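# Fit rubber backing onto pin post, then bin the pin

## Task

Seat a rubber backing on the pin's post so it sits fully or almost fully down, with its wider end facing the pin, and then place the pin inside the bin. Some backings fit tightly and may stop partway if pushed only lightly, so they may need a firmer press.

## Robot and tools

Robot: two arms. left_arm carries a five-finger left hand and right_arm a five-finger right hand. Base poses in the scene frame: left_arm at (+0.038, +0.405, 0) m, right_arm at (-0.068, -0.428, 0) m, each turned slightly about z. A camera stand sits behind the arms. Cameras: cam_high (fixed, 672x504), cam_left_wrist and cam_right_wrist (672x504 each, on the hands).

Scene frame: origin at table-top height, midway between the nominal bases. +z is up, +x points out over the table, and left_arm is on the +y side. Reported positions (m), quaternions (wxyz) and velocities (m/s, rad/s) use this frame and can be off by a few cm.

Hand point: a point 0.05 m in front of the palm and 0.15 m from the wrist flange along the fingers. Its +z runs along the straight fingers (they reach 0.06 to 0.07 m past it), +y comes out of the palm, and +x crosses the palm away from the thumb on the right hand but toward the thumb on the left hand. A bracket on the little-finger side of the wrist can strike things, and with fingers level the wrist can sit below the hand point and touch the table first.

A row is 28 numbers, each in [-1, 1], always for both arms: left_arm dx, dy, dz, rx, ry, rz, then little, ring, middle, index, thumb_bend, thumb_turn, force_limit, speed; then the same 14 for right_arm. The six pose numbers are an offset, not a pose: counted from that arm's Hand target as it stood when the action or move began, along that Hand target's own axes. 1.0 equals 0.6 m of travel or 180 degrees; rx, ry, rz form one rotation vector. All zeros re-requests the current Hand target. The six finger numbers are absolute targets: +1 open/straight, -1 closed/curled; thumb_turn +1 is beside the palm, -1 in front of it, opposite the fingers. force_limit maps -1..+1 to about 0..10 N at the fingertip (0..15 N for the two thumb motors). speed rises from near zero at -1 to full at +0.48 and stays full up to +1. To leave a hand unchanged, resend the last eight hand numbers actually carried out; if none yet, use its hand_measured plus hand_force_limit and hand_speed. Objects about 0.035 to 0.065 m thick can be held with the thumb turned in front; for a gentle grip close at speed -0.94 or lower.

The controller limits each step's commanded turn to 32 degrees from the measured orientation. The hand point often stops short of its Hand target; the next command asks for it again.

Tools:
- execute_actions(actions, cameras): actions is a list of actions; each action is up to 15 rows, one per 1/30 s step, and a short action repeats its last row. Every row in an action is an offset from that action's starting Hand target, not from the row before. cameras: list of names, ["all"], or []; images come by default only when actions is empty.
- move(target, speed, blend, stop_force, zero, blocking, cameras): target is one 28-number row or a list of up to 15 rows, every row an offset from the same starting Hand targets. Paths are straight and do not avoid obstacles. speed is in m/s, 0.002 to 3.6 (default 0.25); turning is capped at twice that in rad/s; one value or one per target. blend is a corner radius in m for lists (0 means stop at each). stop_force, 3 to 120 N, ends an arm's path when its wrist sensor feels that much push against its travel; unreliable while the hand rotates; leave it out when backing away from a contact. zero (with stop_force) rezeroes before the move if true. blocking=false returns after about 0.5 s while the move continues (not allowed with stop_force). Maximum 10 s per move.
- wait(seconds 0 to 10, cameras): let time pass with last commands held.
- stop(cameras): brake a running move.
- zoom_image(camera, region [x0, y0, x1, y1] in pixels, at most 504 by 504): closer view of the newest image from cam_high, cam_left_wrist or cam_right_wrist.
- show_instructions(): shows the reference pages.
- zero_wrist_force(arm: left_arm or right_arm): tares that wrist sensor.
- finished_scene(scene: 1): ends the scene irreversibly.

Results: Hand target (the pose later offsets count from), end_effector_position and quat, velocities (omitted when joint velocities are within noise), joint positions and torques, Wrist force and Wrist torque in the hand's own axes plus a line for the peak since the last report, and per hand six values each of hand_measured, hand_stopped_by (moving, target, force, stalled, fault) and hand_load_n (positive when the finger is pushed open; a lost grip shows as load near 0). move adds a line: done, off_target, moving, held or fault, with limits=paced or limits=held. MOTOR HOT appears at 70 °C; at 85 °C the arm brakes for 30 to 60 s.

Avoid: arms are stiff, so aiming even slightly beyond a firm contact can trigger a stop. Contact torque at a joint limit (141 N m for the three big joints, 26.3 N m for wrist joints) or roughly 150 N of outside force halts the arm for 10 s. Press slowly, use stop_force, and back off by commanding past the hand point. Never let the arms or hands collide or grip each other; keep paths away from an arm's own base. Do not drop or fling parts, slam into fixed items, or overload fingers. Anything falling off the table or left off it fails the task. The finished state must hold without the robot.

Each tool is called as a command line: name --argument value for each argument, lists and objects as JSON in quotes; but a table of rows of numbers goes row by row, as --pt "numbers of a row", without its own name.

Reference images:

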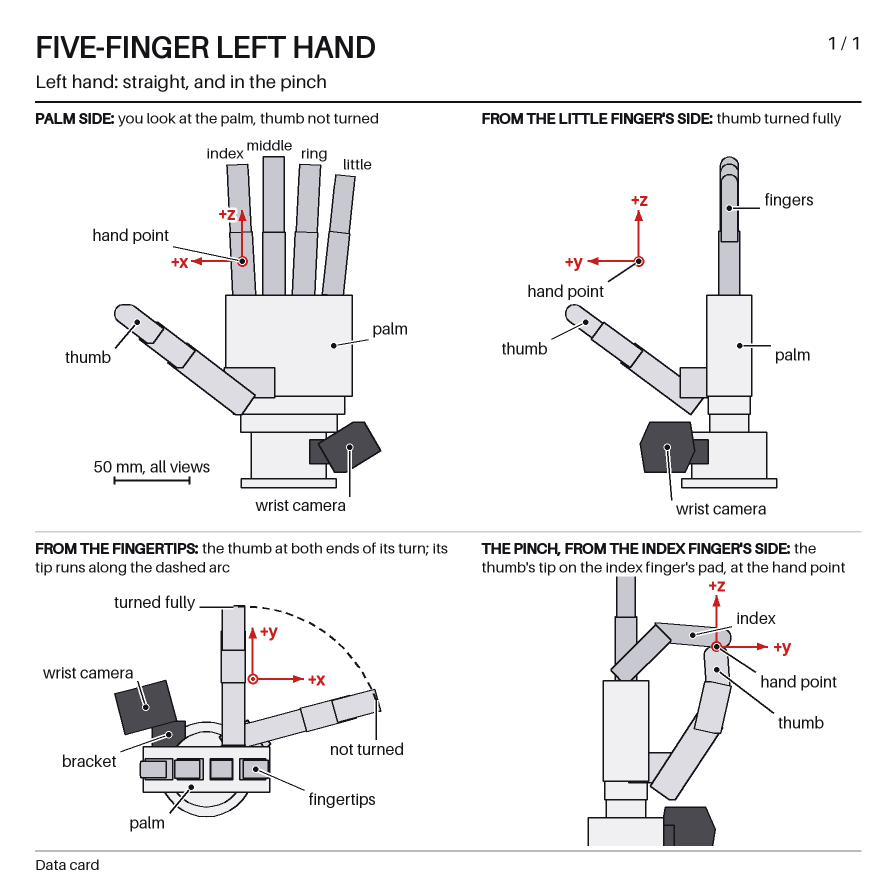

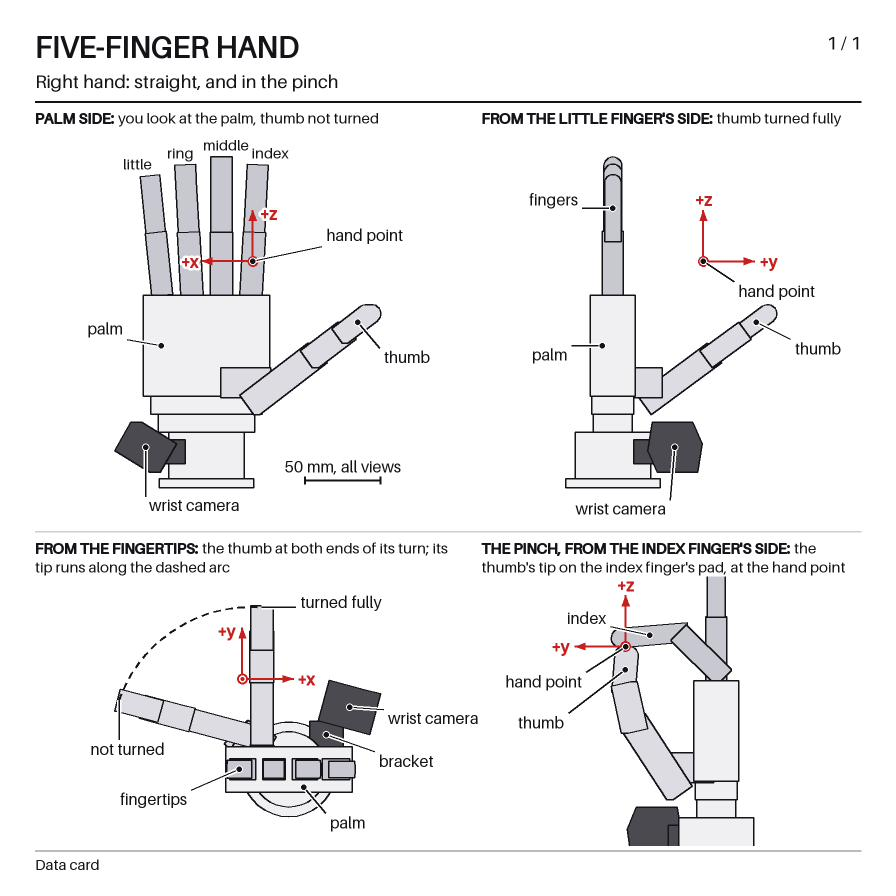

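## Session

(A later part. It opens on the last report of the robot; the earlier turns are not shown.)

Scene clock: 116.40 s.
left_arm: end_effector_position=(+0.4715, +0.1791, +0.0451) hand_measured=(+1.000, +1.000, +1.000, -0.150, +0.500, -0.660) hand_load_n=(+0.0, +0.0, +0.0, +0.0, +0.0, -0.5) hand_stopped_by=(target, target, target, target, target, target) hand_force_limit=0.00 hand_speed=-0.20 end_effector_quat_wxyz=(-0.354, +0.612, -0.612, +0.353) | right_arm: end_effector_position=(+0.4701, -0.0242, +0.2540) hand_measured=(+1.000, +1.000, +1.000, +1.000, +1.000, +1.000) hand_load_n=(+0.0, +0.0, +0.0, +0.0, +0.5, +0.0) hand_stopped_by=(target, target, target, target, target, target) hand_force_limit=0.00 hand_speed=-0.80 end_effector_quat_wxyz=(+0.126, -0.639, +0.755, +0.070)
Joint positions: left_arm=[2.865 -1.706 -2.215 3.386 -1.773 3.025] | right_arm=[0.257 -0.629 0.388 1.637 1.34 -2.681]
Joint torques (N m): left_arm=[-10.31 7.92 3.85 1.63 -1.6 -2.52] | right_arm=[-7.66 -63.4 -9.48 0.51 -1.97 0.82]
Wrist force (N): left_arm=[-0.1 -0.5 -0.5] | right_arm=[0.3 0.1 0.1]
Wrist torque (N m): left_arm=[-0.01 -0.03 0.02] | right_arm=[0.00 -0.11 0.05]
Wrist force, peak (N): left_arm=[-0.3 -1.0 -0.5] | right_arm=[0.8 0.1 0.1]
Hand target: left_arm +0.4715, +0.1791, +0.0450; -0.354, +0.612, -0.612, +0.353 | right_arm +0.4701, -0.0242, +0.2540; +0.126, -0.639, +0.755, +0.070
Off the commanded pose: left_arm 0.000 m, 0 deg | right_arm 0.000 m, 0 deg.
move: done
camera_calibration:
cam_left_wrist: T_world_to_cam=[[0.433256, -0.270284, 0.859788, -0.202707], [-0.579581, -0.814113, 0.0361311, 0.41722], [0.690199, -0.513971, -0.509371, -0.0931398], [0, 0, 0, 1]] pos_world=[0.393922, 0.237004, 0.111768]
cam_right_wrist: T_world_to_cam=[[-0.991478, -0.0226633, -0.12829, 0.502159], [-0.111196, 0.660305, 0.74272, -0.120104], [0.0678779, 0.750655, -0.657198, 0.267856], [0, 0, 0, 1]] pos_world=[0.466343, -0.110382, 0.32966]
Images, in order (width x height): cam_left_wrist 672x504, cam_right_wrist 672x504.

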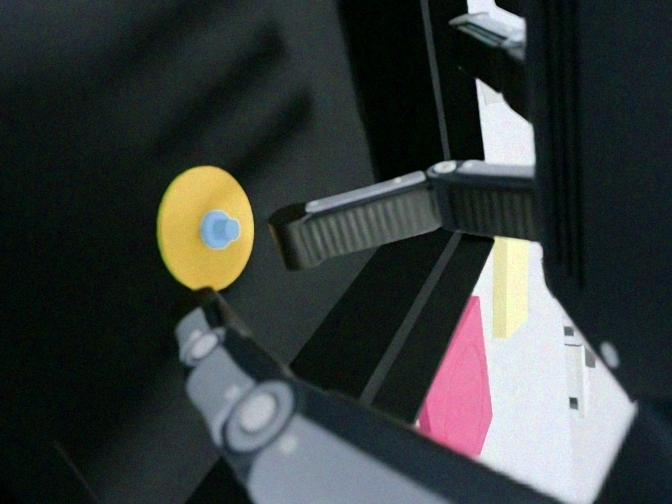

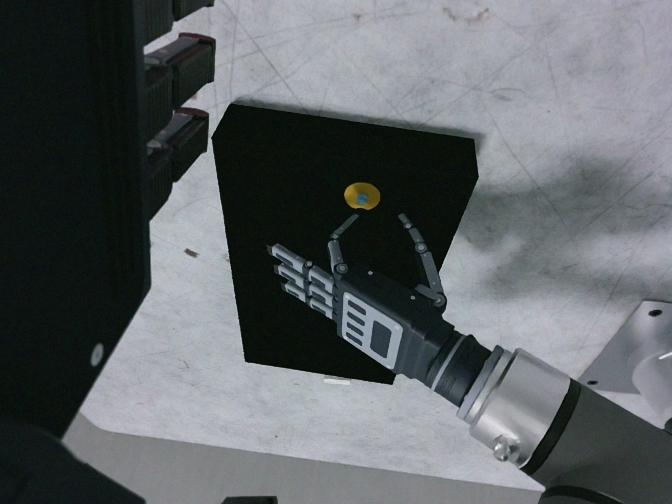

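move --target '[0,0.0361,0.0208,0,0,0,1,1,1,-0.15,0.5,-0.66,0.0,-0.2,0,0,0,0,0,0,1,1,1,1,1,1,0,-0.8]' --speed 0.008 --stop_force 12 --cameras '["cam_left_wrist","cam_right_wrist"]'

zoom_image --camera "cam_left_wrist" --region '[160, 140, 360, 320]'

zoom_image --camera "cam_right_wrist" --region '[330, 170, 400, 230]'

Scene clock: 121.07 s.
left_arm: end_effector_position=(+0.4715, +0.1791, +0.0275) hand_measured=(+1.000, +1.000, +1.000, -0.150, +0.500, -0.660) hand_load_n=(+0.0, +0.0, +0.0, -5.0, +0.0, +0.0) hand_stopped_by=(target, target, target, target, target, target) hand_force_limit=0.00 hand_speed=-0.20 end_effector_quat_wxyz=(-0.354, +0.612, -0.612, +0.353) | right_arm: end_effector_position=(+0.4701, -0.0242, +0.2540) hand_measured=(+1.000, +1.000, +1.000, +1.000, +1.000, +1.000) hand_load_n=(+0.0, +0.0, +0.0, +0.0, +0.0, +0.0) hand_stopped_by=(target, target, target, target, target, target) hand_force_limit=0.00 hand_speed=-0.80 end_effector_quat_wxyz=(+0.126, -0.639, +0.755, +0.070)
Joint positions: left_arm=[2.865 -1.744 -2.233 3.442 -1.773 3.025] | right_arm=[0.257 -0.629 0.388 1.637 1.34 -2.681]
Joint torques (N m): left_arm=[5.73 28.9 20.37 -2.29 0.94 1.94] | right_arm=[-7.79 -63.79 -9.96 0.49 -1.91 0.97]
Wrist force (N): left_arm=[-0.1 -12.3 -6.1] | right_arm=[0.6 0.3 0.0]
Wrist torque (N m): left_arm=[-0.16 -0.05 0.10] | right_arm=[0.03 -0.15 0.07]
Wrist force, peak (N): left_arm=[-0.7 -19.4 -8.4] | right_arm=[0.6 0.4 0.0]
Hand target: left_arm +0.4715, +0.1791, +0.0275; -0.354, +0.612, -0.612, +0.353 (not the last commanded pose) | right_arm +0.4701, -0.0242, +0.2540; +0.126, -0.639, +0.755, +0.070
Off the commanded pose: left_arm 0.008 m, 0 deg | right_arm 0.000 m, 0 deg.
move: contact (left_arm)
camera_calibration:
cam_left_wrist: T_world_to_cam=[[0.433173, -0.270169, 0.859866, -0.187577], [-0.579581, -0.814111, 0.0361818, 0.41785], [0.690251, -0.514035, -0.509236, -0.102123], [0, 0, 0, 1]] pos_world=[0.393922, 0.237004, 0.094168]
cam_right_wrist: T_world_to_cam=[[-0.991478, -0.0226633, -0.12829, 0.502159], [-0.111196, 0.660305, 0.74272, -0.120104], [0.0678779, 0.750655, -0.657198, 0.267856], [0, 0, 0, 1]] pos_world=[0.466343, -0.110382, 0.32966]
Images, in order (width x height): cam_left_wrist 672x504, cam_right_wrist 672x504.

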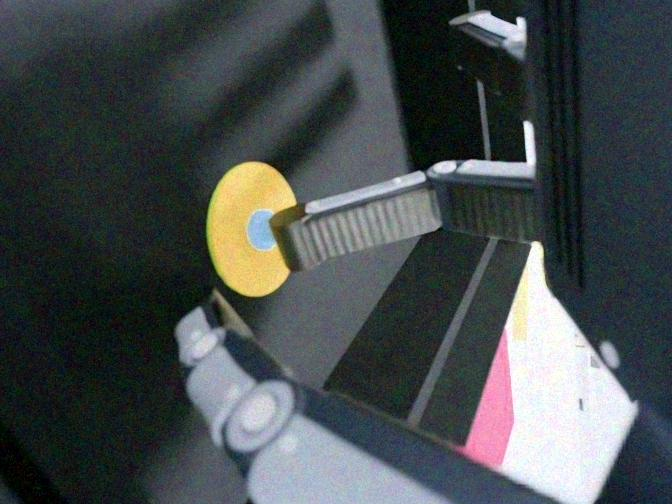

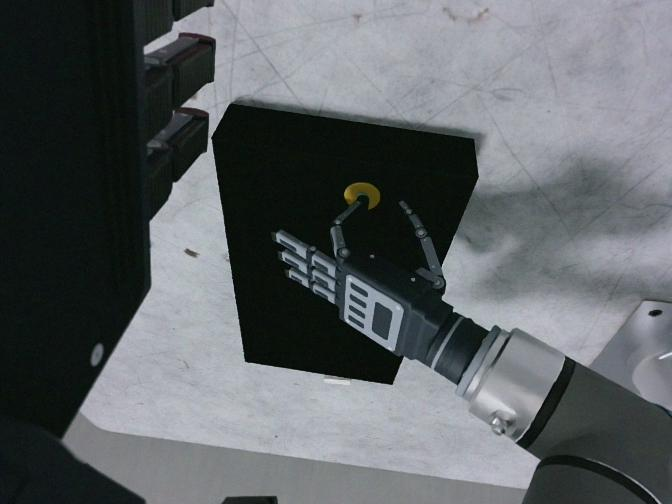

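Scaled by 2.520 from the camera's 672x504 image, which has a finer 960x720 frame.

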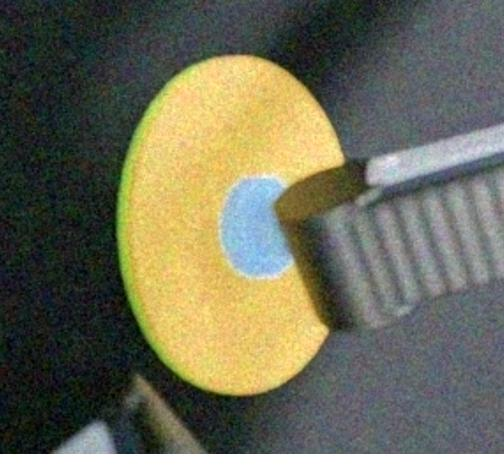

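Scaled by 7.200 from the camera's 672x504 image, which has a finer 960x720 frame.

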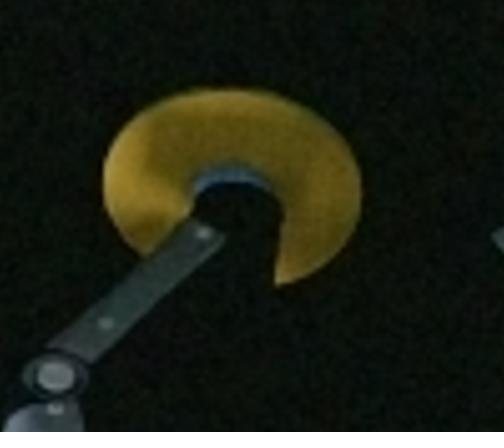

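move --target '[0,0.00577,0.00333,0,0,0,1,1,1,-0.15,0.5,-0.66,0.0,-0.2,0,0,0,0,0,0,1,1,1,1,1,1,0,-0.8]' --speed 0.004 --stop_force 12 --cameras '["cam_left_wrist","cam_right_wrist"]'

zoom_image --camera "cam_left_wrist" --region '[160, 140, 360, 320]'

zoom_image --camera "cam_right_wrist" --region '[330, 170, 400, 230]'

Scene clock: 124.63 s.
left_arm: end_effector_position=(+0.4717, +0.1791, +0.0269) hand_measured=(+1.000, +1.000, +1.000, -0.150, +0.500, -0.660) hand_load_n=(+0.0, +0.0, +0.0, -9.0, +0.0, +0.0) hand_stopped_by=(target, target, target, target, target, target) hand_force_limit=0.00 hand_speed=-0.20 end_effector_quat_wxyz=(-0.355, +0.612, -0.612, +0.354) | right_arm: end_effector_position=(+0.4701, -0.0242, +0.2540) hand_measured=(+1.000, +1.000, +1.000, +1.000, +1.000, +1.000) hand_load_n=(+0.0, +0.0, +0.0, +0.5, +0.0, +0.0) hand_stopped_by=(target, target, target, target, target, target) hand_force_limit=0.00 hand_speed=-0.80 end_effector_quat_wxyz=(+0.126, -0.639, +0.755, +0.070)
Joint positions: left_arm=[2.865 -1.745 -2.234 3.445 -1.773 3.025] | right_arm=[0.257 -0.629 0.388 1.637 1.34 -2.681]
Joint torques (N m): left_arm=[-2.41 23.4 15.18 -3.95 1.1 1.85] | right_arm=[-8.05 -63.85 -10.56 0.48 -1.88 0.7]
Wrist force (N): left_arm=[-1.4 -25.8 -11.7] | right_arm=[0.5 0.3 0.3]
Wrist torque (N m): left_arm=[-0.41 0.00 0.16] | right_arm=[0.02 -0.15 0.07]
Wrist force, peak (N): left_arm=[-1.5 -30.0 -12.9] | right_arm=[0.6 0.6 0.0]
Hand target: left_arm +0.4717, +0.1791, +0.0269; -0.355, +0.612, -0.612, +0.354 (not the last commanded pose) | right_arm +0.4701, -0.0242, +0.2540; +0.126, -0.639, +0.755, +0.070
Off the commanded pose: left_arm 0.003 m, 0 deg | right_arm 0.000 m, 0 deg.
move: contact (left_arm)
camera_calibration:
cam_left_wrist: T_world_to_cam=[[0.432776, -0.27009, 0.860091, -0.186901], [-0.579587, -0.814116, 0.035981, 0.417956], [0.690496, -0.514069, -0.50887, -0.10267], [0, 0, 0, 1]] pos_world=[0.394022, 0.237004, 0.0934679]
cam_right_wrist: T_world_to_cam=[[-0.991478, -0.0226633, -0.12829, 0.502159], [-0.111196, 0.660305, 0.74272, -0.120104], [0.0678779, 0.750655, -0.657198, 0.267856], [0, 0, 0, 1]] pos_world=[0.466343, -0.110382, 0.32966]
Images, in order (width x height): cam_left_wrist 672x504, cam_right_wrist 672x504.

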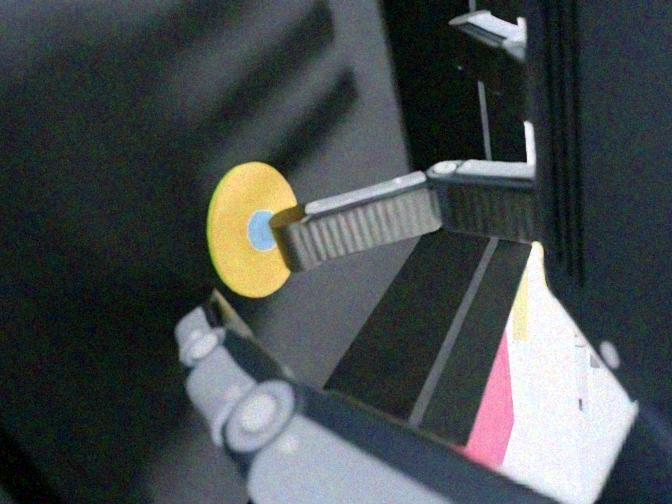

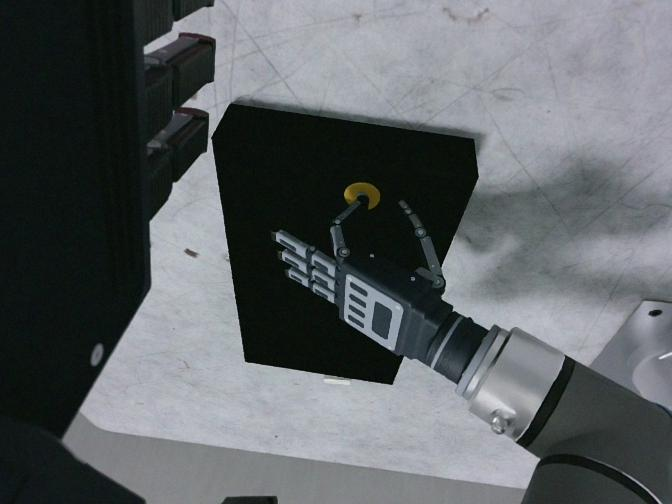

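Scaled by 2.520 from the camera's 672x504 image, which has a finer 960x720 frame.

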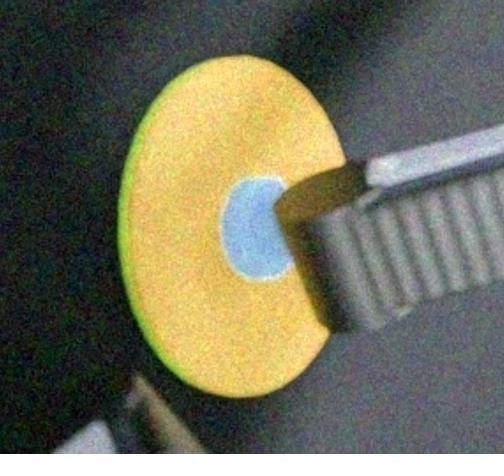

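Scaled by 7.200 from the camera's 672x504 image, which has a finer 960x720 frame.

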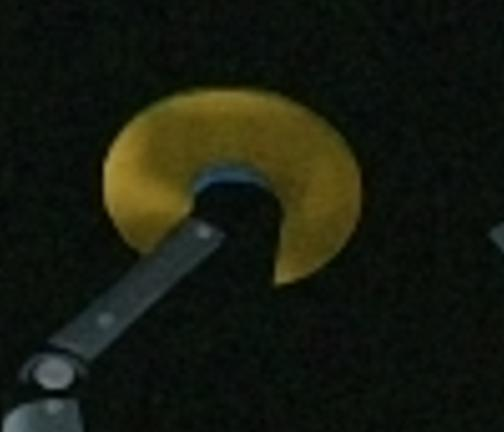

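move --pt "0 -0.0289 -0.01667 0 0 0 1 1 1 -0.11 0.28 -0.66 -0.4 -0.3 0 0 0 0 0 0 1 1 1 1 1 1 0 -0.8" --pt "-0.0008 -0.0393 0.0014 0 0 0 1 1 1 -0.11 0.28 -0.66 -0.4 -0.3 0 0 0 0 0 0 1 1 1 1 1 1 0 -0.8" --speed 0.06 --cameras '["cam_left_wrist","cam_right_wrist"]'

zoom_image --camera "cam_left_wrist" --region '[120, 140, 340, 340]'

zoom_image --camera "cam_right_wrist" --region '[330, 170, 400, 230]'

Scene clock: 127.13 s.
left_arm: end_effector_position=(+0.4840, +0.1795, +0.0470) hand_measured=(+1.000, +1.000, +1.000, -0.110, +0.280, -0.660) hand_load_n=(+0.0, +0.0, +0.0, +0.0, +0.0, +0.0) hand_stopped_by=(target, target, target, target, target, target) hand_force_limit=-0.40 hand_speed=-0.30 end_effector_quat_wxyz=(-0.355, +0.612, -0.612, +0.354) | right_arm: end_effector_position=(+0.4701, -0.0242, +0.2540) hand_measured=(+1.000, +1.000, +1.000, +1.000, +1.000, +1.000) hand_load_n=(+0.0, +0.0, +0.0, +0.0, +0.0, +0.0) hand_stopped_by=(target, target, target, target, target, target) hand_force_limit=0.00 hand_speed=-0.80 end_effector_quat_wxyz=(+0.126, -0.639, +0.755, +0.070)
Joint positions: left_arm=[2.876 -1.724 -2.187 3.378 -1.764 3.031] | right_arm=[0.257 -0.629 0.388 1.637 1.34 -2.681]
Joint torques (N m): left_arm=[9.61 9.06 24.85 -1.1 0.75 2.81] | right_arm=[-7.95 -63.99 -9.23 0.53 -2.07 0.9]
Wrist force (N): left_arm=[-0.6 -0.6 -0.5] | right_arm=[0.4 0.5 0.0]
Wrist torque (N m): left_arm=[-0.04 0.05 -0.13] | right_arm=[0.06 -0.12 0.07]
Wrist force, peak (N): left_arm=[-1.3 -25.8 -12.0] | right_arm=[0.6 0.4 0.2]
Hand target: left_arm +0.4842, +0.1795, +0.0470; -0.355, +0.612, -0.612, +0.354 | right_arm +0.4701, -0.0242, +0.2540; +0.126, -0.639, +0.755, +0.070
Off the commanded pose: left_arm 0.000 m, 0 deg | right_arm 0.000 m, 0 deg.
move: done
camera_calibration:
cam_left_wrist: T_world_to_cam=[[0.432745, -0.270068, 0.860113, -0.209416], [-0.579547, -0.814145, 0.0359511, 0.424821], [0.690548, -0.514034, -0.508834, -0.100781], [0, 0, 0, 1]] pos_world=[0.406421, 0.237504, 0.113568]
cam_right_wrist: T_world_to_cam=[[-0.991478, -0.0226633, -0.12829, 0.502159], [-0.111196, 0.660305, 0.74272, -0.120104], [0.0678779, 0.750655, -0.657198, 0.267856], [0, 0, 0, 1]] pos_world=[0.466343, -0.110382, 0.32966]
Images, in order (width x height): cam_left_wrist 672x504, cam_right_wrist 672x504.

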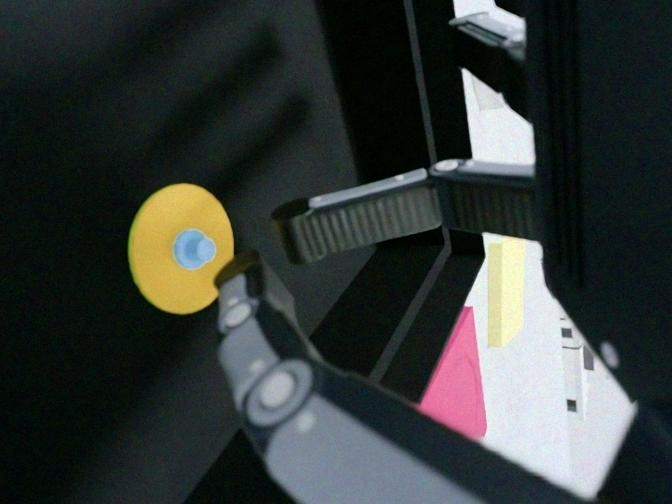

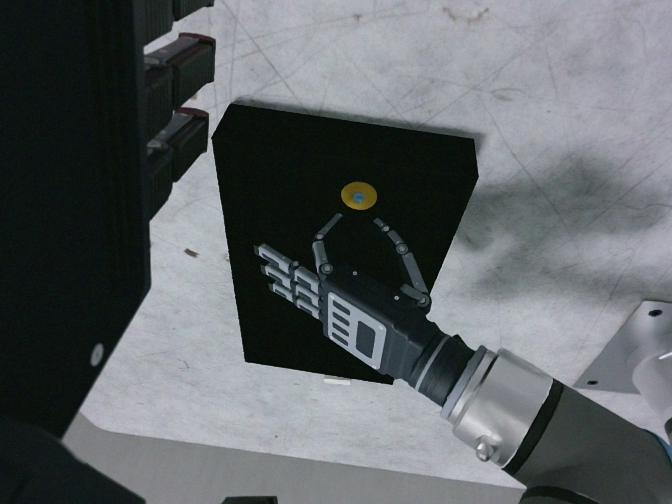

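Scaled by 2.291 from the camera's 672x504 image, which has a finer 960x720 frame.

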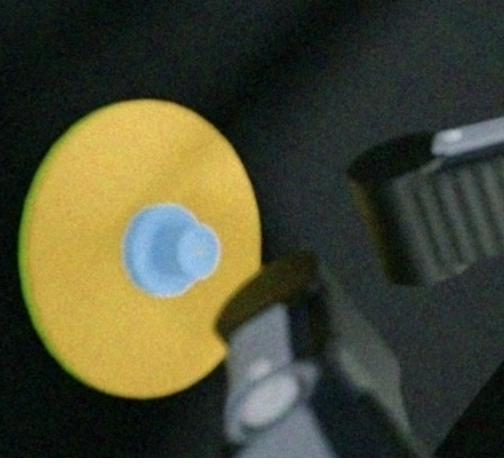

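Scaled by 7.200 from the camera's 672x504 image, which has a finer 960x720 frame.

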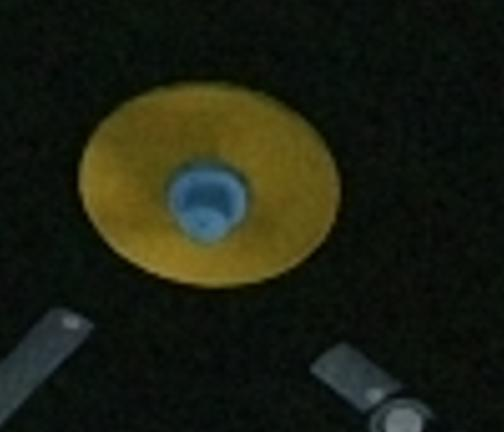

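move --pt "-0.0003 -0.0028 0.0048 0 0 0 1 1 1 -0.11 0.28 -0.66 -0.4 -0.3 0 0 0 0 0 0 1 1 1 1 1 1 0 -0.8" --pt "-0.0003 0.0322 0.0249 0 0 0 1 1 1 -0.11 0.28 -0.66 -0.4 -0.3 0 0 0 0 0 0 1 1 1 1 1 1 0 -0.8" --speed '[0.03,0.012]' --stop_force 4 --cameras '["cam_left_wrist","cam_right_wrist"]'

zoom_image --camera "cam_left_wrist" --region '[160, 140, 360, 320]'

zoom_image --camera "cam_right_wrist" --region '[330, 170, 400, 230]'

Scene clock: 132.97 s.
left_arm: end_effector_position=(+0.4875, +0.1798, +0.0228) hand_measured=(+1.000, +1.000, +1.000, -0.110, +0.280, -0.660) hand_load_n=(+0.0, +0.0, +0.0, +0.0, +0.5, +0.0) hand_stopped_by=(target, target, target, target, target, target) hand_force_limit=-0.40 hand_speed=-0.30 end_effector_quat_wxyz=(-0.355, +0.612, -0.612, +0.354) | right_arm: end_effector_position=(+0.4701, -0.0242, +0.2540) hand_measured=(+1.000, +1.000, +1.000, +1.000, +1.000, +1.000) hand_load_n=(+0.0, +0.0, +0.0, +0.0, +0.0, +0.0) hand_stopped_by=(target, target, target, target, target, target) hand_force_limit=0.00 hand_speed=-0.80 end_effector_quat_wxyz=(+0.126, -0.639, +0.755, +0.070)
Joint positions: left_arm=[2.879 -1.78 -2.203 3.451 -1.761 3.032] | right_arm=[0.257 -0.629 0.388 1.637 1.34 -2.681]
Joint torques (N m): left_arm=[10.07 10.29 2.13 1.56 0.9 2.81] | right_arm=[-7.42 -64.86 -9.87 0.51 -1.91 0.74]
Wrist force (N): left_arm=[-0.8 -0.6 -0.3] | right_arm=[0.4 0.1 -0.1]
Wrist torque (N m): left_arm=[-0.03 0.08 -0.14] | right_arm=[0.02 -0.12 0.06]
Wrist force, peak (N): left_arm=[-0.9 -0.6 -0.6] | right_arm=[0.4 0.6 0.3]
Hand target: left_arm +0.4875, +0.1798, +0.0228; -0.355, +0.612, -0.612, +0.354 | right_arm +0.4701, -0.0242, +0.2540; +0.126, -0.639, +0.755, +0.070
Off the commanded pose: left_arm 0.000 m, 0 deg | right_arm 0.000 m, 0 deg.
move: done
camera_calibration:
cam_left_wrist: T_world_to_cam=[[0.432745, -0.270068, 0.860113, -0.190062], [-0.579547, -0.814145, 0.0359511, 0.427882], [0.690548, -0.514034, -0.508834, -0.115409], [0, 0, 0, 1]] pos_world=[0.409921, 0.237704, 0.0893679]
cam_right_wrist: T_world_to_cam=[[-0.991478, -0.0226633, -0.12829, 0.502159], [-0.111196, 0.660305, 0.74272, -0.120104], [0.0678779, 0.750655, -0.657198, 0.267856], [0, 0, 0, 1]] pos_world=[0.466343, -0.110382, 0.32966]
Images, in order (width x height): cam_left_wrist 672x504, cam_right_wrist 672x504.

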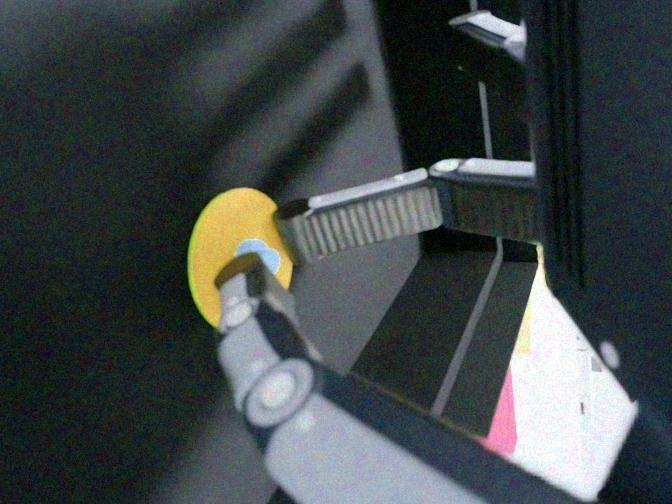

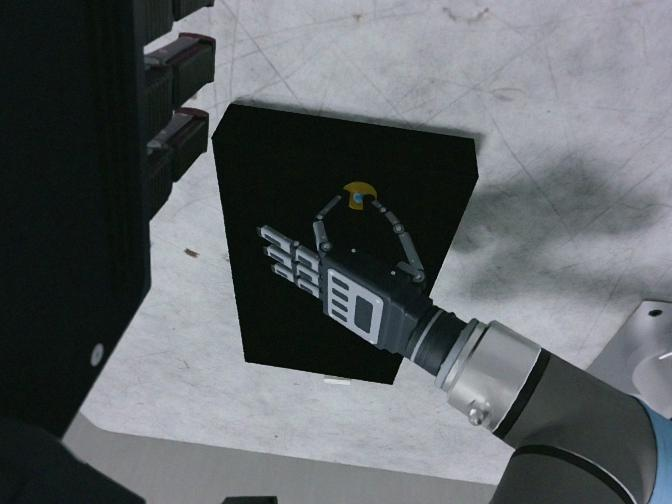

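Scaled by 2.520 from the camera's 672x504 image, which has a finer 960x720 frame.

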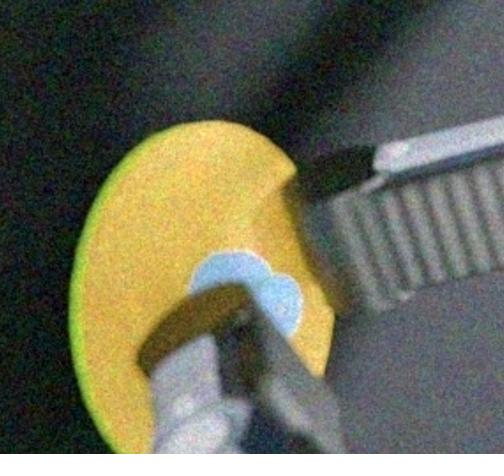

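Scaled by 7.200 from the camera's 672x504 image, which has a finer 960x720 frame.

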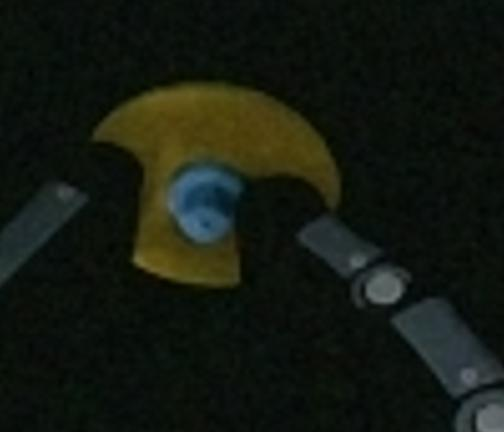

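move --target '[0,0.0017,-0.0029,0,0,0,1,1,1,-0.11,0.28,-0.66,-0.4,-0.3,0,0,0,0,0,0,1,1,1,1,1,1,0,-0.8]' --speed 0.02

execute_actions --actions '[[[0,0,0,0,0,0,1,1,1,-0.25,0.15,-0.66,-0.4,-0.8,0,0,0,0,0,0,1,1,1,1,1,1,0,-0.8]],[[0,0,0,0,0,0,1,1,1,-0.25,0.15,-0.66,-0.4,-0.8,0,0,0,0,0,0,1,1,1,1,1,1,0,-0.8]]]' --cameras '["cam_left_wrist","cam_right_wrist"]'

zoom_image --camera "cam_left_wrist" --region '[160, 140, 360, 320]'

zoom_image --camera "cam_right_wrist" --region '[330, 170, 400, 230]'

Scene clock: 134.30 s.
left_arm: end_effector_position=(+0.4856, +0.1798, +0.0227) hand_measured=(+1.000, +1.000, +1.000, -0.110, +0.280, -0.660) hand_load_n=(+0.0, +0.0, +0.0, +0.0, +0.0, +0.0) hand_stopped_by=(target, target, target, target, target, target) hand_force_limit=-0.40 hand_speed=-0.30 end_effector_quat_wxyz=(-0.355, +0.612, -0.612, +0.354) | right_arm: end_effector_position=(+0.4701, -0.0242, +0.2540) hand_measured=(+1.000, +1.000, +1.000, +1.000, +1.000, +1.000) hand_load_n=(+0.0, +0.0, +0.0, +0.0, +0.0, +0.0) hand_stopped_by=(target, target, target, target, target, target) hand_force_limit=0.00 hand_speed=-0.80 end_effector_quat_wxyz=(+0.126, -0.639, +0.755, +0.070)
Joint positions: left_arm=[2.878 -1.777 -2.208 3.452 -1.762 3.031] | right_arm=[0.257 -0.629 0.388 1.637 1.34 -2.681]
Joint torques (N m): left_arm=[-9.9 36.35 4.09 1.52 -1.46 -2.48] | right_arm=[-7.31 -63.13 -9.11 0.52 -1.94 0.8]
Wrist force (N): left_arm=[-0.6 -0.6 -0.4] | right_arm=[0.3 0.0 0.0]
Wrist torque (N m): left_arm=[-0.03 0.04 -0.02] | right_arm=[0.00 -0.12 0.05]
Wrist force, peak (N): left_arm=[-0.8 -0.6 -0.6] | right_arm=[0.6 0.6 0.0]
Hand target: left_arm +0.4855, +0.1798, +0.0227; -0.355, +0.612, -0.612, +0.354 | right_arm +0.4701, -0.0242, +0.2540; +0.126, -0.639, +0.755, +0.070
Off the commanded pose: left_arm 0.000 m, 0 deg | right_arm 0.000 m, 0 deg.
move: done

Scene clock: 135.50 s.
left_arm: end_effector_position=(+0.4855, +0.1798, +0.0227) hand_measured=(+1.000, +1.000, +1.000, -0.250, +0.154, -0.660) hand_load_n=(+0.0, +0.0, +0.0, +4.0, +4.0, +0.0) hand_stopped_by=(target, target, target, force, force, target) hand_force_limit=-0.40 hand_speed=-0.80 end_effector_quat_wxyz=(-0.355, +0.612, -0.612, +0.354) | right_arm: end_effector_position=(+0.4701, -0.0242, +0.2540) hand_measured=(+1.000, +1.000, +1.000, +1.000, +1.000, +1.000) hand_load_n=(+0.0, +0.0, +0.0, +0.0, +0.0, +0.0) hand_stopped_by=(target, target, target, target, target, target) hand_force_limit=0.00 hand_speed=-0.80 end_effector_quat_wxyz=(+0.126, -0.639, +0.755, +0.070)
Joint positions: left_arm=[2.878 -1.777 -2.208 3.452 -1.762 3.031] | right_arm=[0.257 -0.629 0.388 1.637 1.34 -2.681]
Joint torques (N m): left_arm=[-10.21 35.55 2.47 0.14 -1.56 -2.48] | right_arm=[-6.89 -62.93 -9.93 0.6 -1.93 0.83]
Wrist force (N): left_arm=[-0.6 -0.5 -0.4] | right_arm=[0.5 0.3 0.0]
Wrist torque (N m): left_arm=[-0.02 0.05 -0.02] | right_arm=[0.03 -0.13 0.07]
Wrist force, peak (N): left_arm=[-0.5 -1.7 -0.4] | right_arm=[0.7 0.4 -0.2]
Hand target: left_arm +0.4855, +0.1798, +0.0227; -0.355, +0.612, -0.612, +0.354 | right_arm +0.4701, -0.0242, +0.2540; +0.126, -0.639, +0.755, +0.070
Off the commanded pose: left_arm 0.000 m, 0 deg | right_arm 0.000 m, 0 deg.
camera_calibration:
cam_left_wrist: T_world_to_cam=[[0.432745, -0.270068, 0.860113, -0.189153], [-0.579547, -0.814145, 0.0359511, 0.426665], [0.690548, -0.514034, -0.508834, -0.113959], [0, 0, 0, 1]] pos_world=[0.407821, 0.237704, 0.0893679]
cam_right_wrist: T_world_to_cam=[[-0.991478, -0.0226633, -0.12829, 0.502159], [-0.111196, 0.660305, 0.74272, -0.120104], [0.0678779, 0.750655, -0.657198, 0.267856], [0, 0, 0, 1]] pos_world=[0.466343, -0.110382, 0.32966]
Images, in order (width x height): cam_left_wrist 672x504, cam_right_wrist 672x504.

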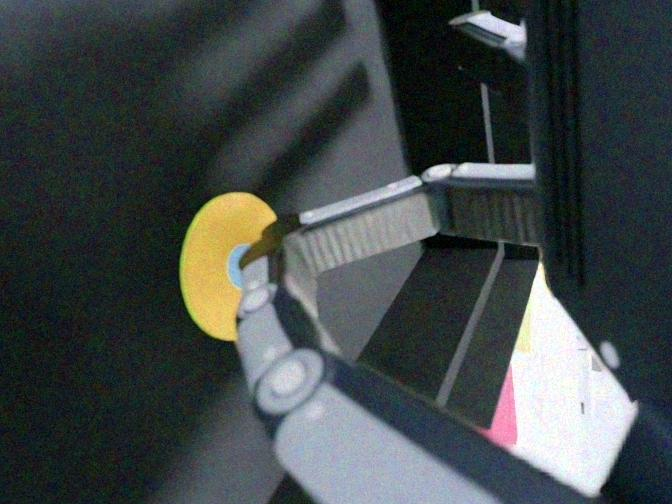

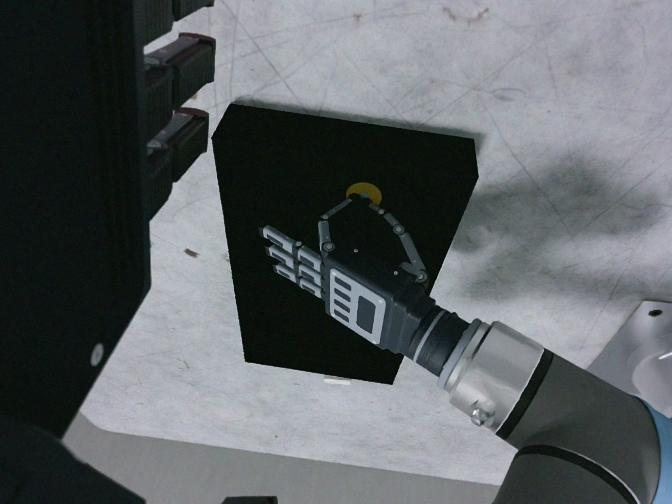

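Scaled by 2.520 from the camera's 672x504 image, which has a finer 960x720 frame.

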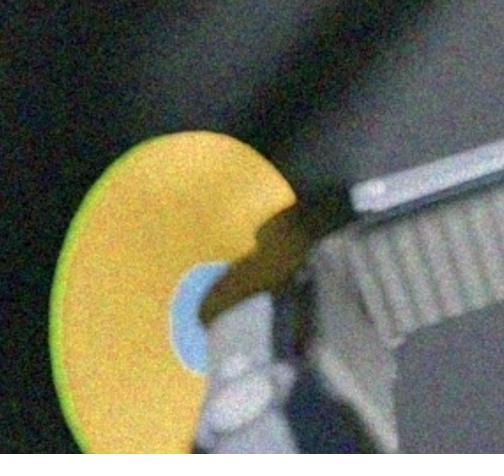

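Scaled by 7.200 from the camera's 672x504 image, which has a finer 960x720 frame.

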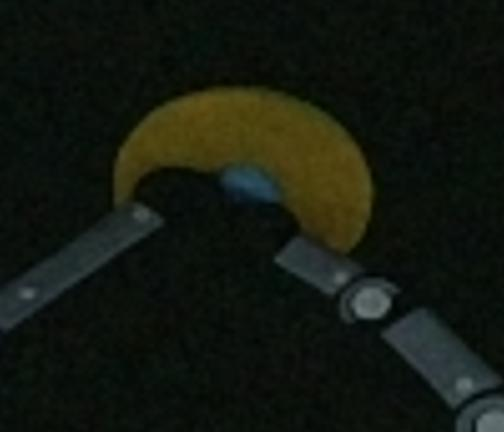

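move --target '[0,-0.0317,-0.0183,0,0,0,1,1,1,-0.25,0.15,-0.66,-0.4,-0.8,0,0,0,0,0,0,1,1,1,1,1,1,0,-0.8]' --speed 0.05

execute_actions --actions '[[[0,0,0,0,0,0,1,1,1,-0.12,0.275,-0.66,-0.4,-0.3,0,0,0,0,0,0,1,1,1,1,1,1,0,-0.8]]]' --cameras '["cam_left_wrist","cam_right_wrist"]'

zoom_image --camera "cam_left_wrist" --region '[100, 160, 300, 340]'

zoom_image --camera "cam_right_wrist" --region '[330, 170, 400, 230]'

Scene clock: 140.40 s.
left_arm: end_effector_position=(+0.4854, +0.1797, +0.0446) hand_measured=(+1.000, +1.000, +1.000, -0.250, +0.154, -0.660) hand_load_n=(+0.0, +0.0, -0.5, +4.0, +4.0, +0.0) hand_stopped_by=(target, target, target, force, force, target) hand_force_limit=-0.40 hand_speed=-0.80 end_effector_quat_wxyz=(-0.355, +0.612, -0.612, +0.354) end_effector_velocity=(+0.000, +0.000, +0.001) end_effector_angular_velocity=(+0.001, +0.002, +0.000) | right_arm: end_effector_position=(+0.4701, -0.0242, +0.2540) hand_measured=(+1.000, +1.000, +1.000, +1.000, +1.000, +1.000) hand_load_n=(+0.0, +0.0, +0.0, +0.0, +0.0, +0.0) hand_stopped_by=(target, target, target, target, target, target) hand_force_limit=0.00 hand_speed=-0.80 end_effector_quat_wxyz=(+0.126, -0.639, +0.755, +0.070)
Joint positions: left_arm=[2.878 -1.731 -2.186 3.385 -1.762 3.031] | right_arm=[0.257 -0.629 0.388 1.637 1.34 -2.681]
Joint velocities: left_arm=[0 0.002 0.001 -0.005 -0.001 0] | right_arm=[within noise]
Joint torques (N m): left_arm=[-5.34 34.64 24.97 -1.11 -0.98 -2.62] | right_arm=[-7.87 -63.17 -10.03 0.53 -1.97 0.76]
Wrist force (N): left_arm=[-0.7 -0.6 -0.4] | right_arm=[0.4 0.3 -0.1]
Wrist torque (N m): left_arm=[-0.04 0.07 -0.01] | right_arm=[0.03 -0.13 0.07]
Wrist force, peak (N): left_arm=[-0.5 -1.0 -0.5] | right_arm=[0.8 0.2 0.0]
Hand target: left_arm +0.4855, +0.1797, +0.0447; -0.355, +0.612, -0.612, +0.354 | right_arm +0.4701, -0.0242, +0.2540; +0.126, -0.639, +0.755, +0.070
Off the commanded pose: left_arm 0.000 m, 0 deg | right_arm 0.000 m, 0 deg.
move: done

Scene clock: 141.10 s.
left_arm: end_effector_position=(+0.4854, +0.1797, +0.0447) hand_measured=(+1.000, +1.000, +1.000, -0.120, +0.276, -0.660) hand_load_n=(+0.0, +0.0, +0.0, +0.0, +0.0, +0.0) hand_stopped_by=(target, target, target, target, target, target) hand_force_limit=-0.40 hand_speed=-0.30 end_effector_quat_wxyz=(-0.355, +0.612, -0.612, +0.354) | right_arm: end_effector_position=(+0.4701, -0.0242, +0.2540) hand_measured=(+1.000, +1.000, +1.000, +1.000, +1.000, +1.000) hand_load_n=(+0.0, +0.0, +0.0, +0.5, +0.0, +0.0) hand_stopped_by=(target, target, target, target, target, target) hand_force_limit=0.00 hand_speed=-0.80 end_effector_quat_wxyz=(+0.126, -0.639, +0.755, +0.070)
Joint positions: left_arm=[2.878 -1.731 -2.186 3.384 -1.762 3.031] | right_arm=[0.257 -0.629 0.388 1.637 1.34 -2.681]
Joint torques (N m): left_arm=[2.32 34.66 24.84 -1.02 0.19 -2.54] | right_arm=[-7.08 -63.4 -9.9 0.67 -1.89 0.89]
Wrist force (N): left_arm=[-0.6 -0.5 -0.3] | right_arm=[0.5 0.5 -0.1]
Wrist torque (N m): left_arm=[-0.03 0.05 0.00] | right_arm=[0.07 -0.13 0.08]
Wrist force, peak (N): left_arm=[-0.8 -0.5 -0.7] | right_arm=[0.5 0.5 -0.1]
Hand target: left_arm +0.4855, +0.1797, +0.0447; -0.355, +0.612, -0.612, +0.354 | right_arm +0.4701, -0.0242, +0.2540; +0.126, -0.639, +0.755, +0.070
Off the commanded pose: left_arm 0.000 m, 0 deg | right_arm 0.000 m, 0 deg.
camera_calibration:
cam_left_wrist: T_world_to_cam=[[0.432751, -0.270125, 0.860093, -0.208003], [-0.579606, -0.814104, 0.0359438, 0.425811], [0.690495, -0.51407, -0.50887, -0.102833], [0, 0, 0, 1]] pos_world=[0.407821, 0.237604, 0.111268]
cam_right_wrist: T_world_to_cam=[[-0.991478, -0.0226633, -0.12829, 0.502159], [-0.111196, 0.660305, 0.74272, -0.120104], [0.0678779, 0.750655, -0.657198, 0.267856], [0, 0, 0, 1]] pos_world=[0.466343, -0.110382, 0.32966]
Images, in order (width x height): cam_left_wrist 672x504, cam_right_wrist 672x504.

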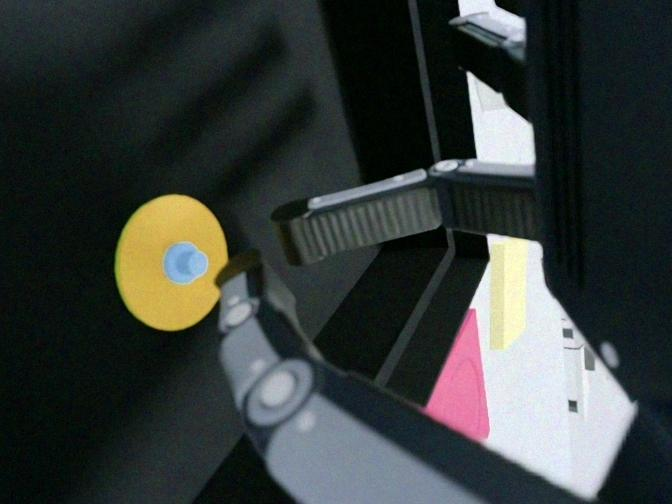

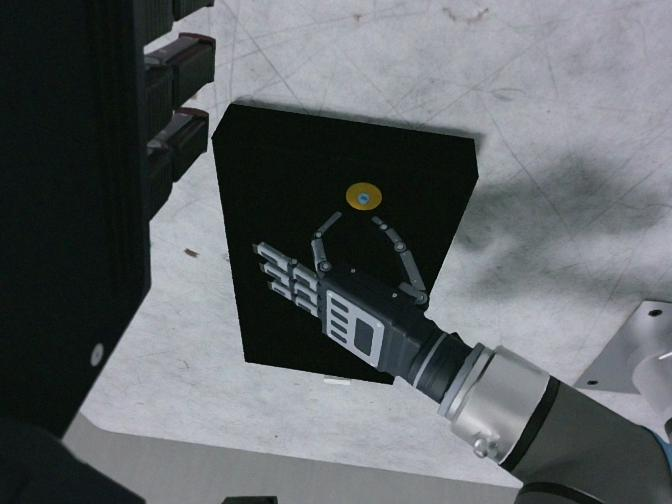

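Scaled by 2.520 from the camera's 672x504 image, which has a finer 960x720 frame.

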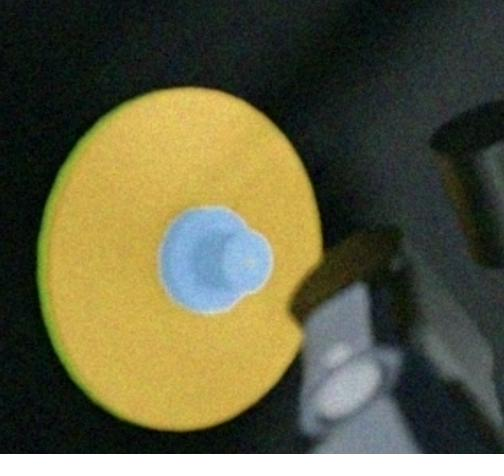

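Scaled by 7.200 from the camera's 672x504 image, which has a finer 960x720 frame.

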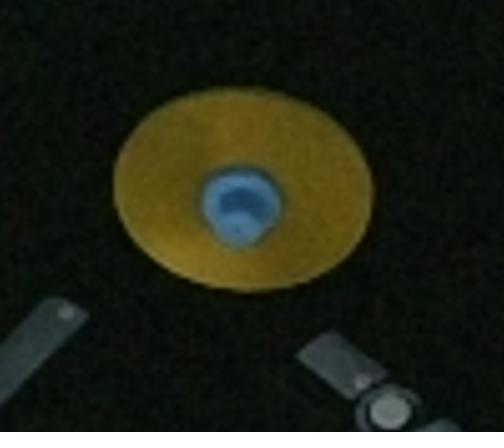

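move --pt "-0.0015 0.0028 -0.0048 0 0 0 1 1 1 -0.12 0.275 -0.66 -0.4 -0.3 0 0 0 0 0 0 1 1 1 1 1 1 0 -0.8" --pt "-0.0015 0.0403 0.0169 0 0 0 1 1 1 -0.12 0.275 -0.66 -0.4 -0.3 0 0 0 0 0 0 1 1 1 1 1 1 0 -0.8" --speed '[0.03,0.01]' --stop_force 3 --cameras '["cam_left_wrist","cam_right_wrist"]'

zoom_image --camera "cam_left_wrist" --region '[160, 140, 360, 320]'

zoom_image --camera "cam_right_wrist" --region '[330, 170, 400, 230]'

Scene clock: 146.17 s.
left_arm: end_effector_position=(+0.4822, +0.1807, +0.0217) hand_measured=(+1.000, +1.000, +1.000, -0.120, +0.276, -0.660) hand_load_n=(+0.0, +0.0, +0.0, -0.5, +0.0, +0.0) hand_stopped_by=(target, target, target, target, target, target) hand_force_limit=-0.40 hand_speed=-0.30 end_effector_quat_wxyz=(-0.355, +0.612, -0.612, +0.354) | right_arm: end_effector_position=(+0.4701, -0.0242, +0.2540) hand_measured=(+1.000, +1.000, +1.000, +1.000, +1.000, +1.000) hand_load_n=(+0.0, +0.0, +0.0, +0.0, +0.0, +0.0) hand_stopped_by=(target, target, target, target, target, target) hand_force_limit=0.00 hand_speed=-0.80 end_effector_quat_wxyz=(+0.126, -0.639, +0.755, +0.070)
Joint positions: left_arm=[2.878 -1.772 -2.218 3.458 -1.762 3.032] | right_arm=[0.257 -0.629 0.388 1.637 1.34 -2.681]
Joint torques (N m): left_arm=[4.31 34.25 23.07 -1.36 0.7 2.68] | right_arm=[-8.01 -63.35 -9.99 0.61 -1.97 0.83]
Wrist force (N): left_arm=[-0.5 -4.6 -2.0] | right_arm=[0.4 0.2 0.3]
Wrist torque (N m): left_arm=[-0.07 0.06 0.01] | right_arm=[0.02 -0.14 0.07]
Wrist force, peak (N): left_arm=[-0.7 -12.7 -4.8] | right_arm=[0.7 0.6 0.1]
Hand target: left_arm +0.4822, +0.1807, +0.0217; -0.355, +0.612, -0.612, +0.354 (not the last commanded pose) | right_arm +0.4701, -0.0242, +0.2540; +0.126, -0.639, +0.755, +0.070
Off the commanded pose: left_arm 0.003 m, 0 deg | right_arm 0.000 m, 0 deg.
move: contact (left_arm); path passed 1 of 2 targets
camera_calibration:
cam_left_wrist: T_world_to_cam=[[0.432776, -0.27009, 0.860091, -0.186541], [-0.579587, -0.814116, 0.035981, 0.425531], [0.690496, -0.514069, -0.50887, -0.111744], [0, 0, 0, 1]] pos_world=[0.404522, 0.238604, 0.0882679]
cam_right_wrist: T_world_to_cam=[[-0.991478, -0.0226633, -0.12829, 0.502159], [-0.111196, 0.660305, 0.74272, -0.120104], [0.0678779, 0.750655, -0.657198, 0.267856], [0, 0, 0, 1]] pos_world=[0.466343, -0.110382, 0.32966]
Images, in order (width x height): cam_left_wrist 672x504, cam_right_wrist 672x504.

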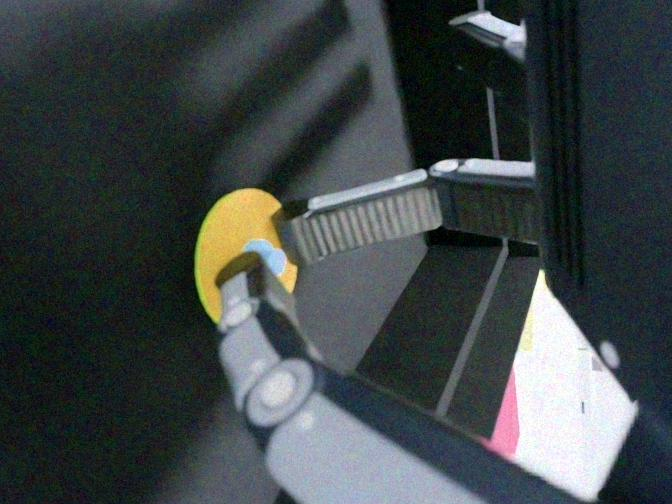

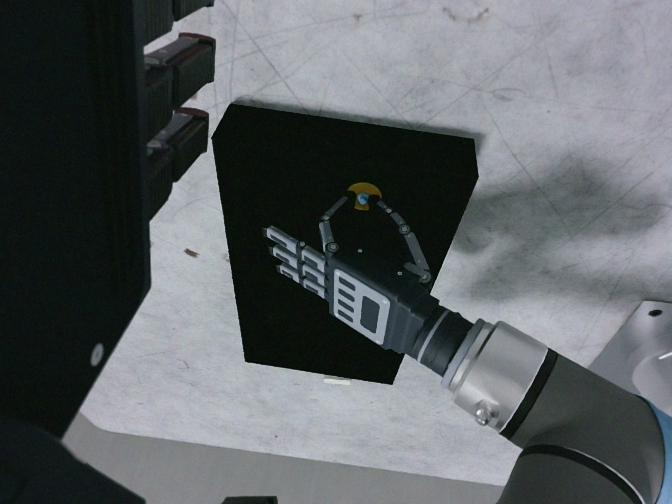

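Scaled by 2.520 from the camera's 672x504 image, which has a finer 960x720 frame.

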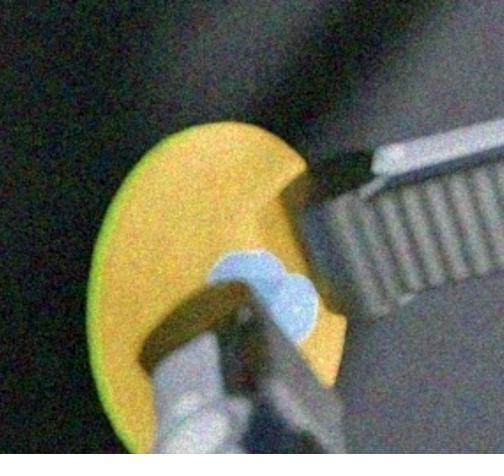

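Scaled by 7.200 from the camera's 672x504 image, which has a finer 960x720 frame.

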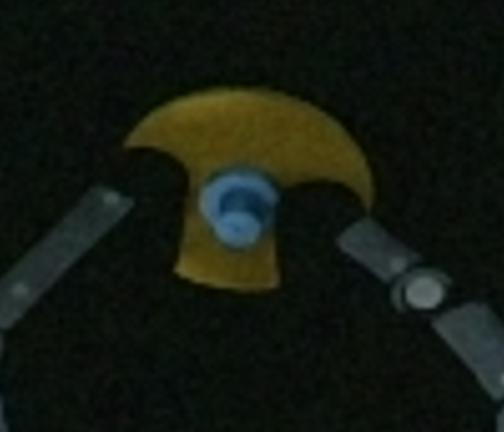

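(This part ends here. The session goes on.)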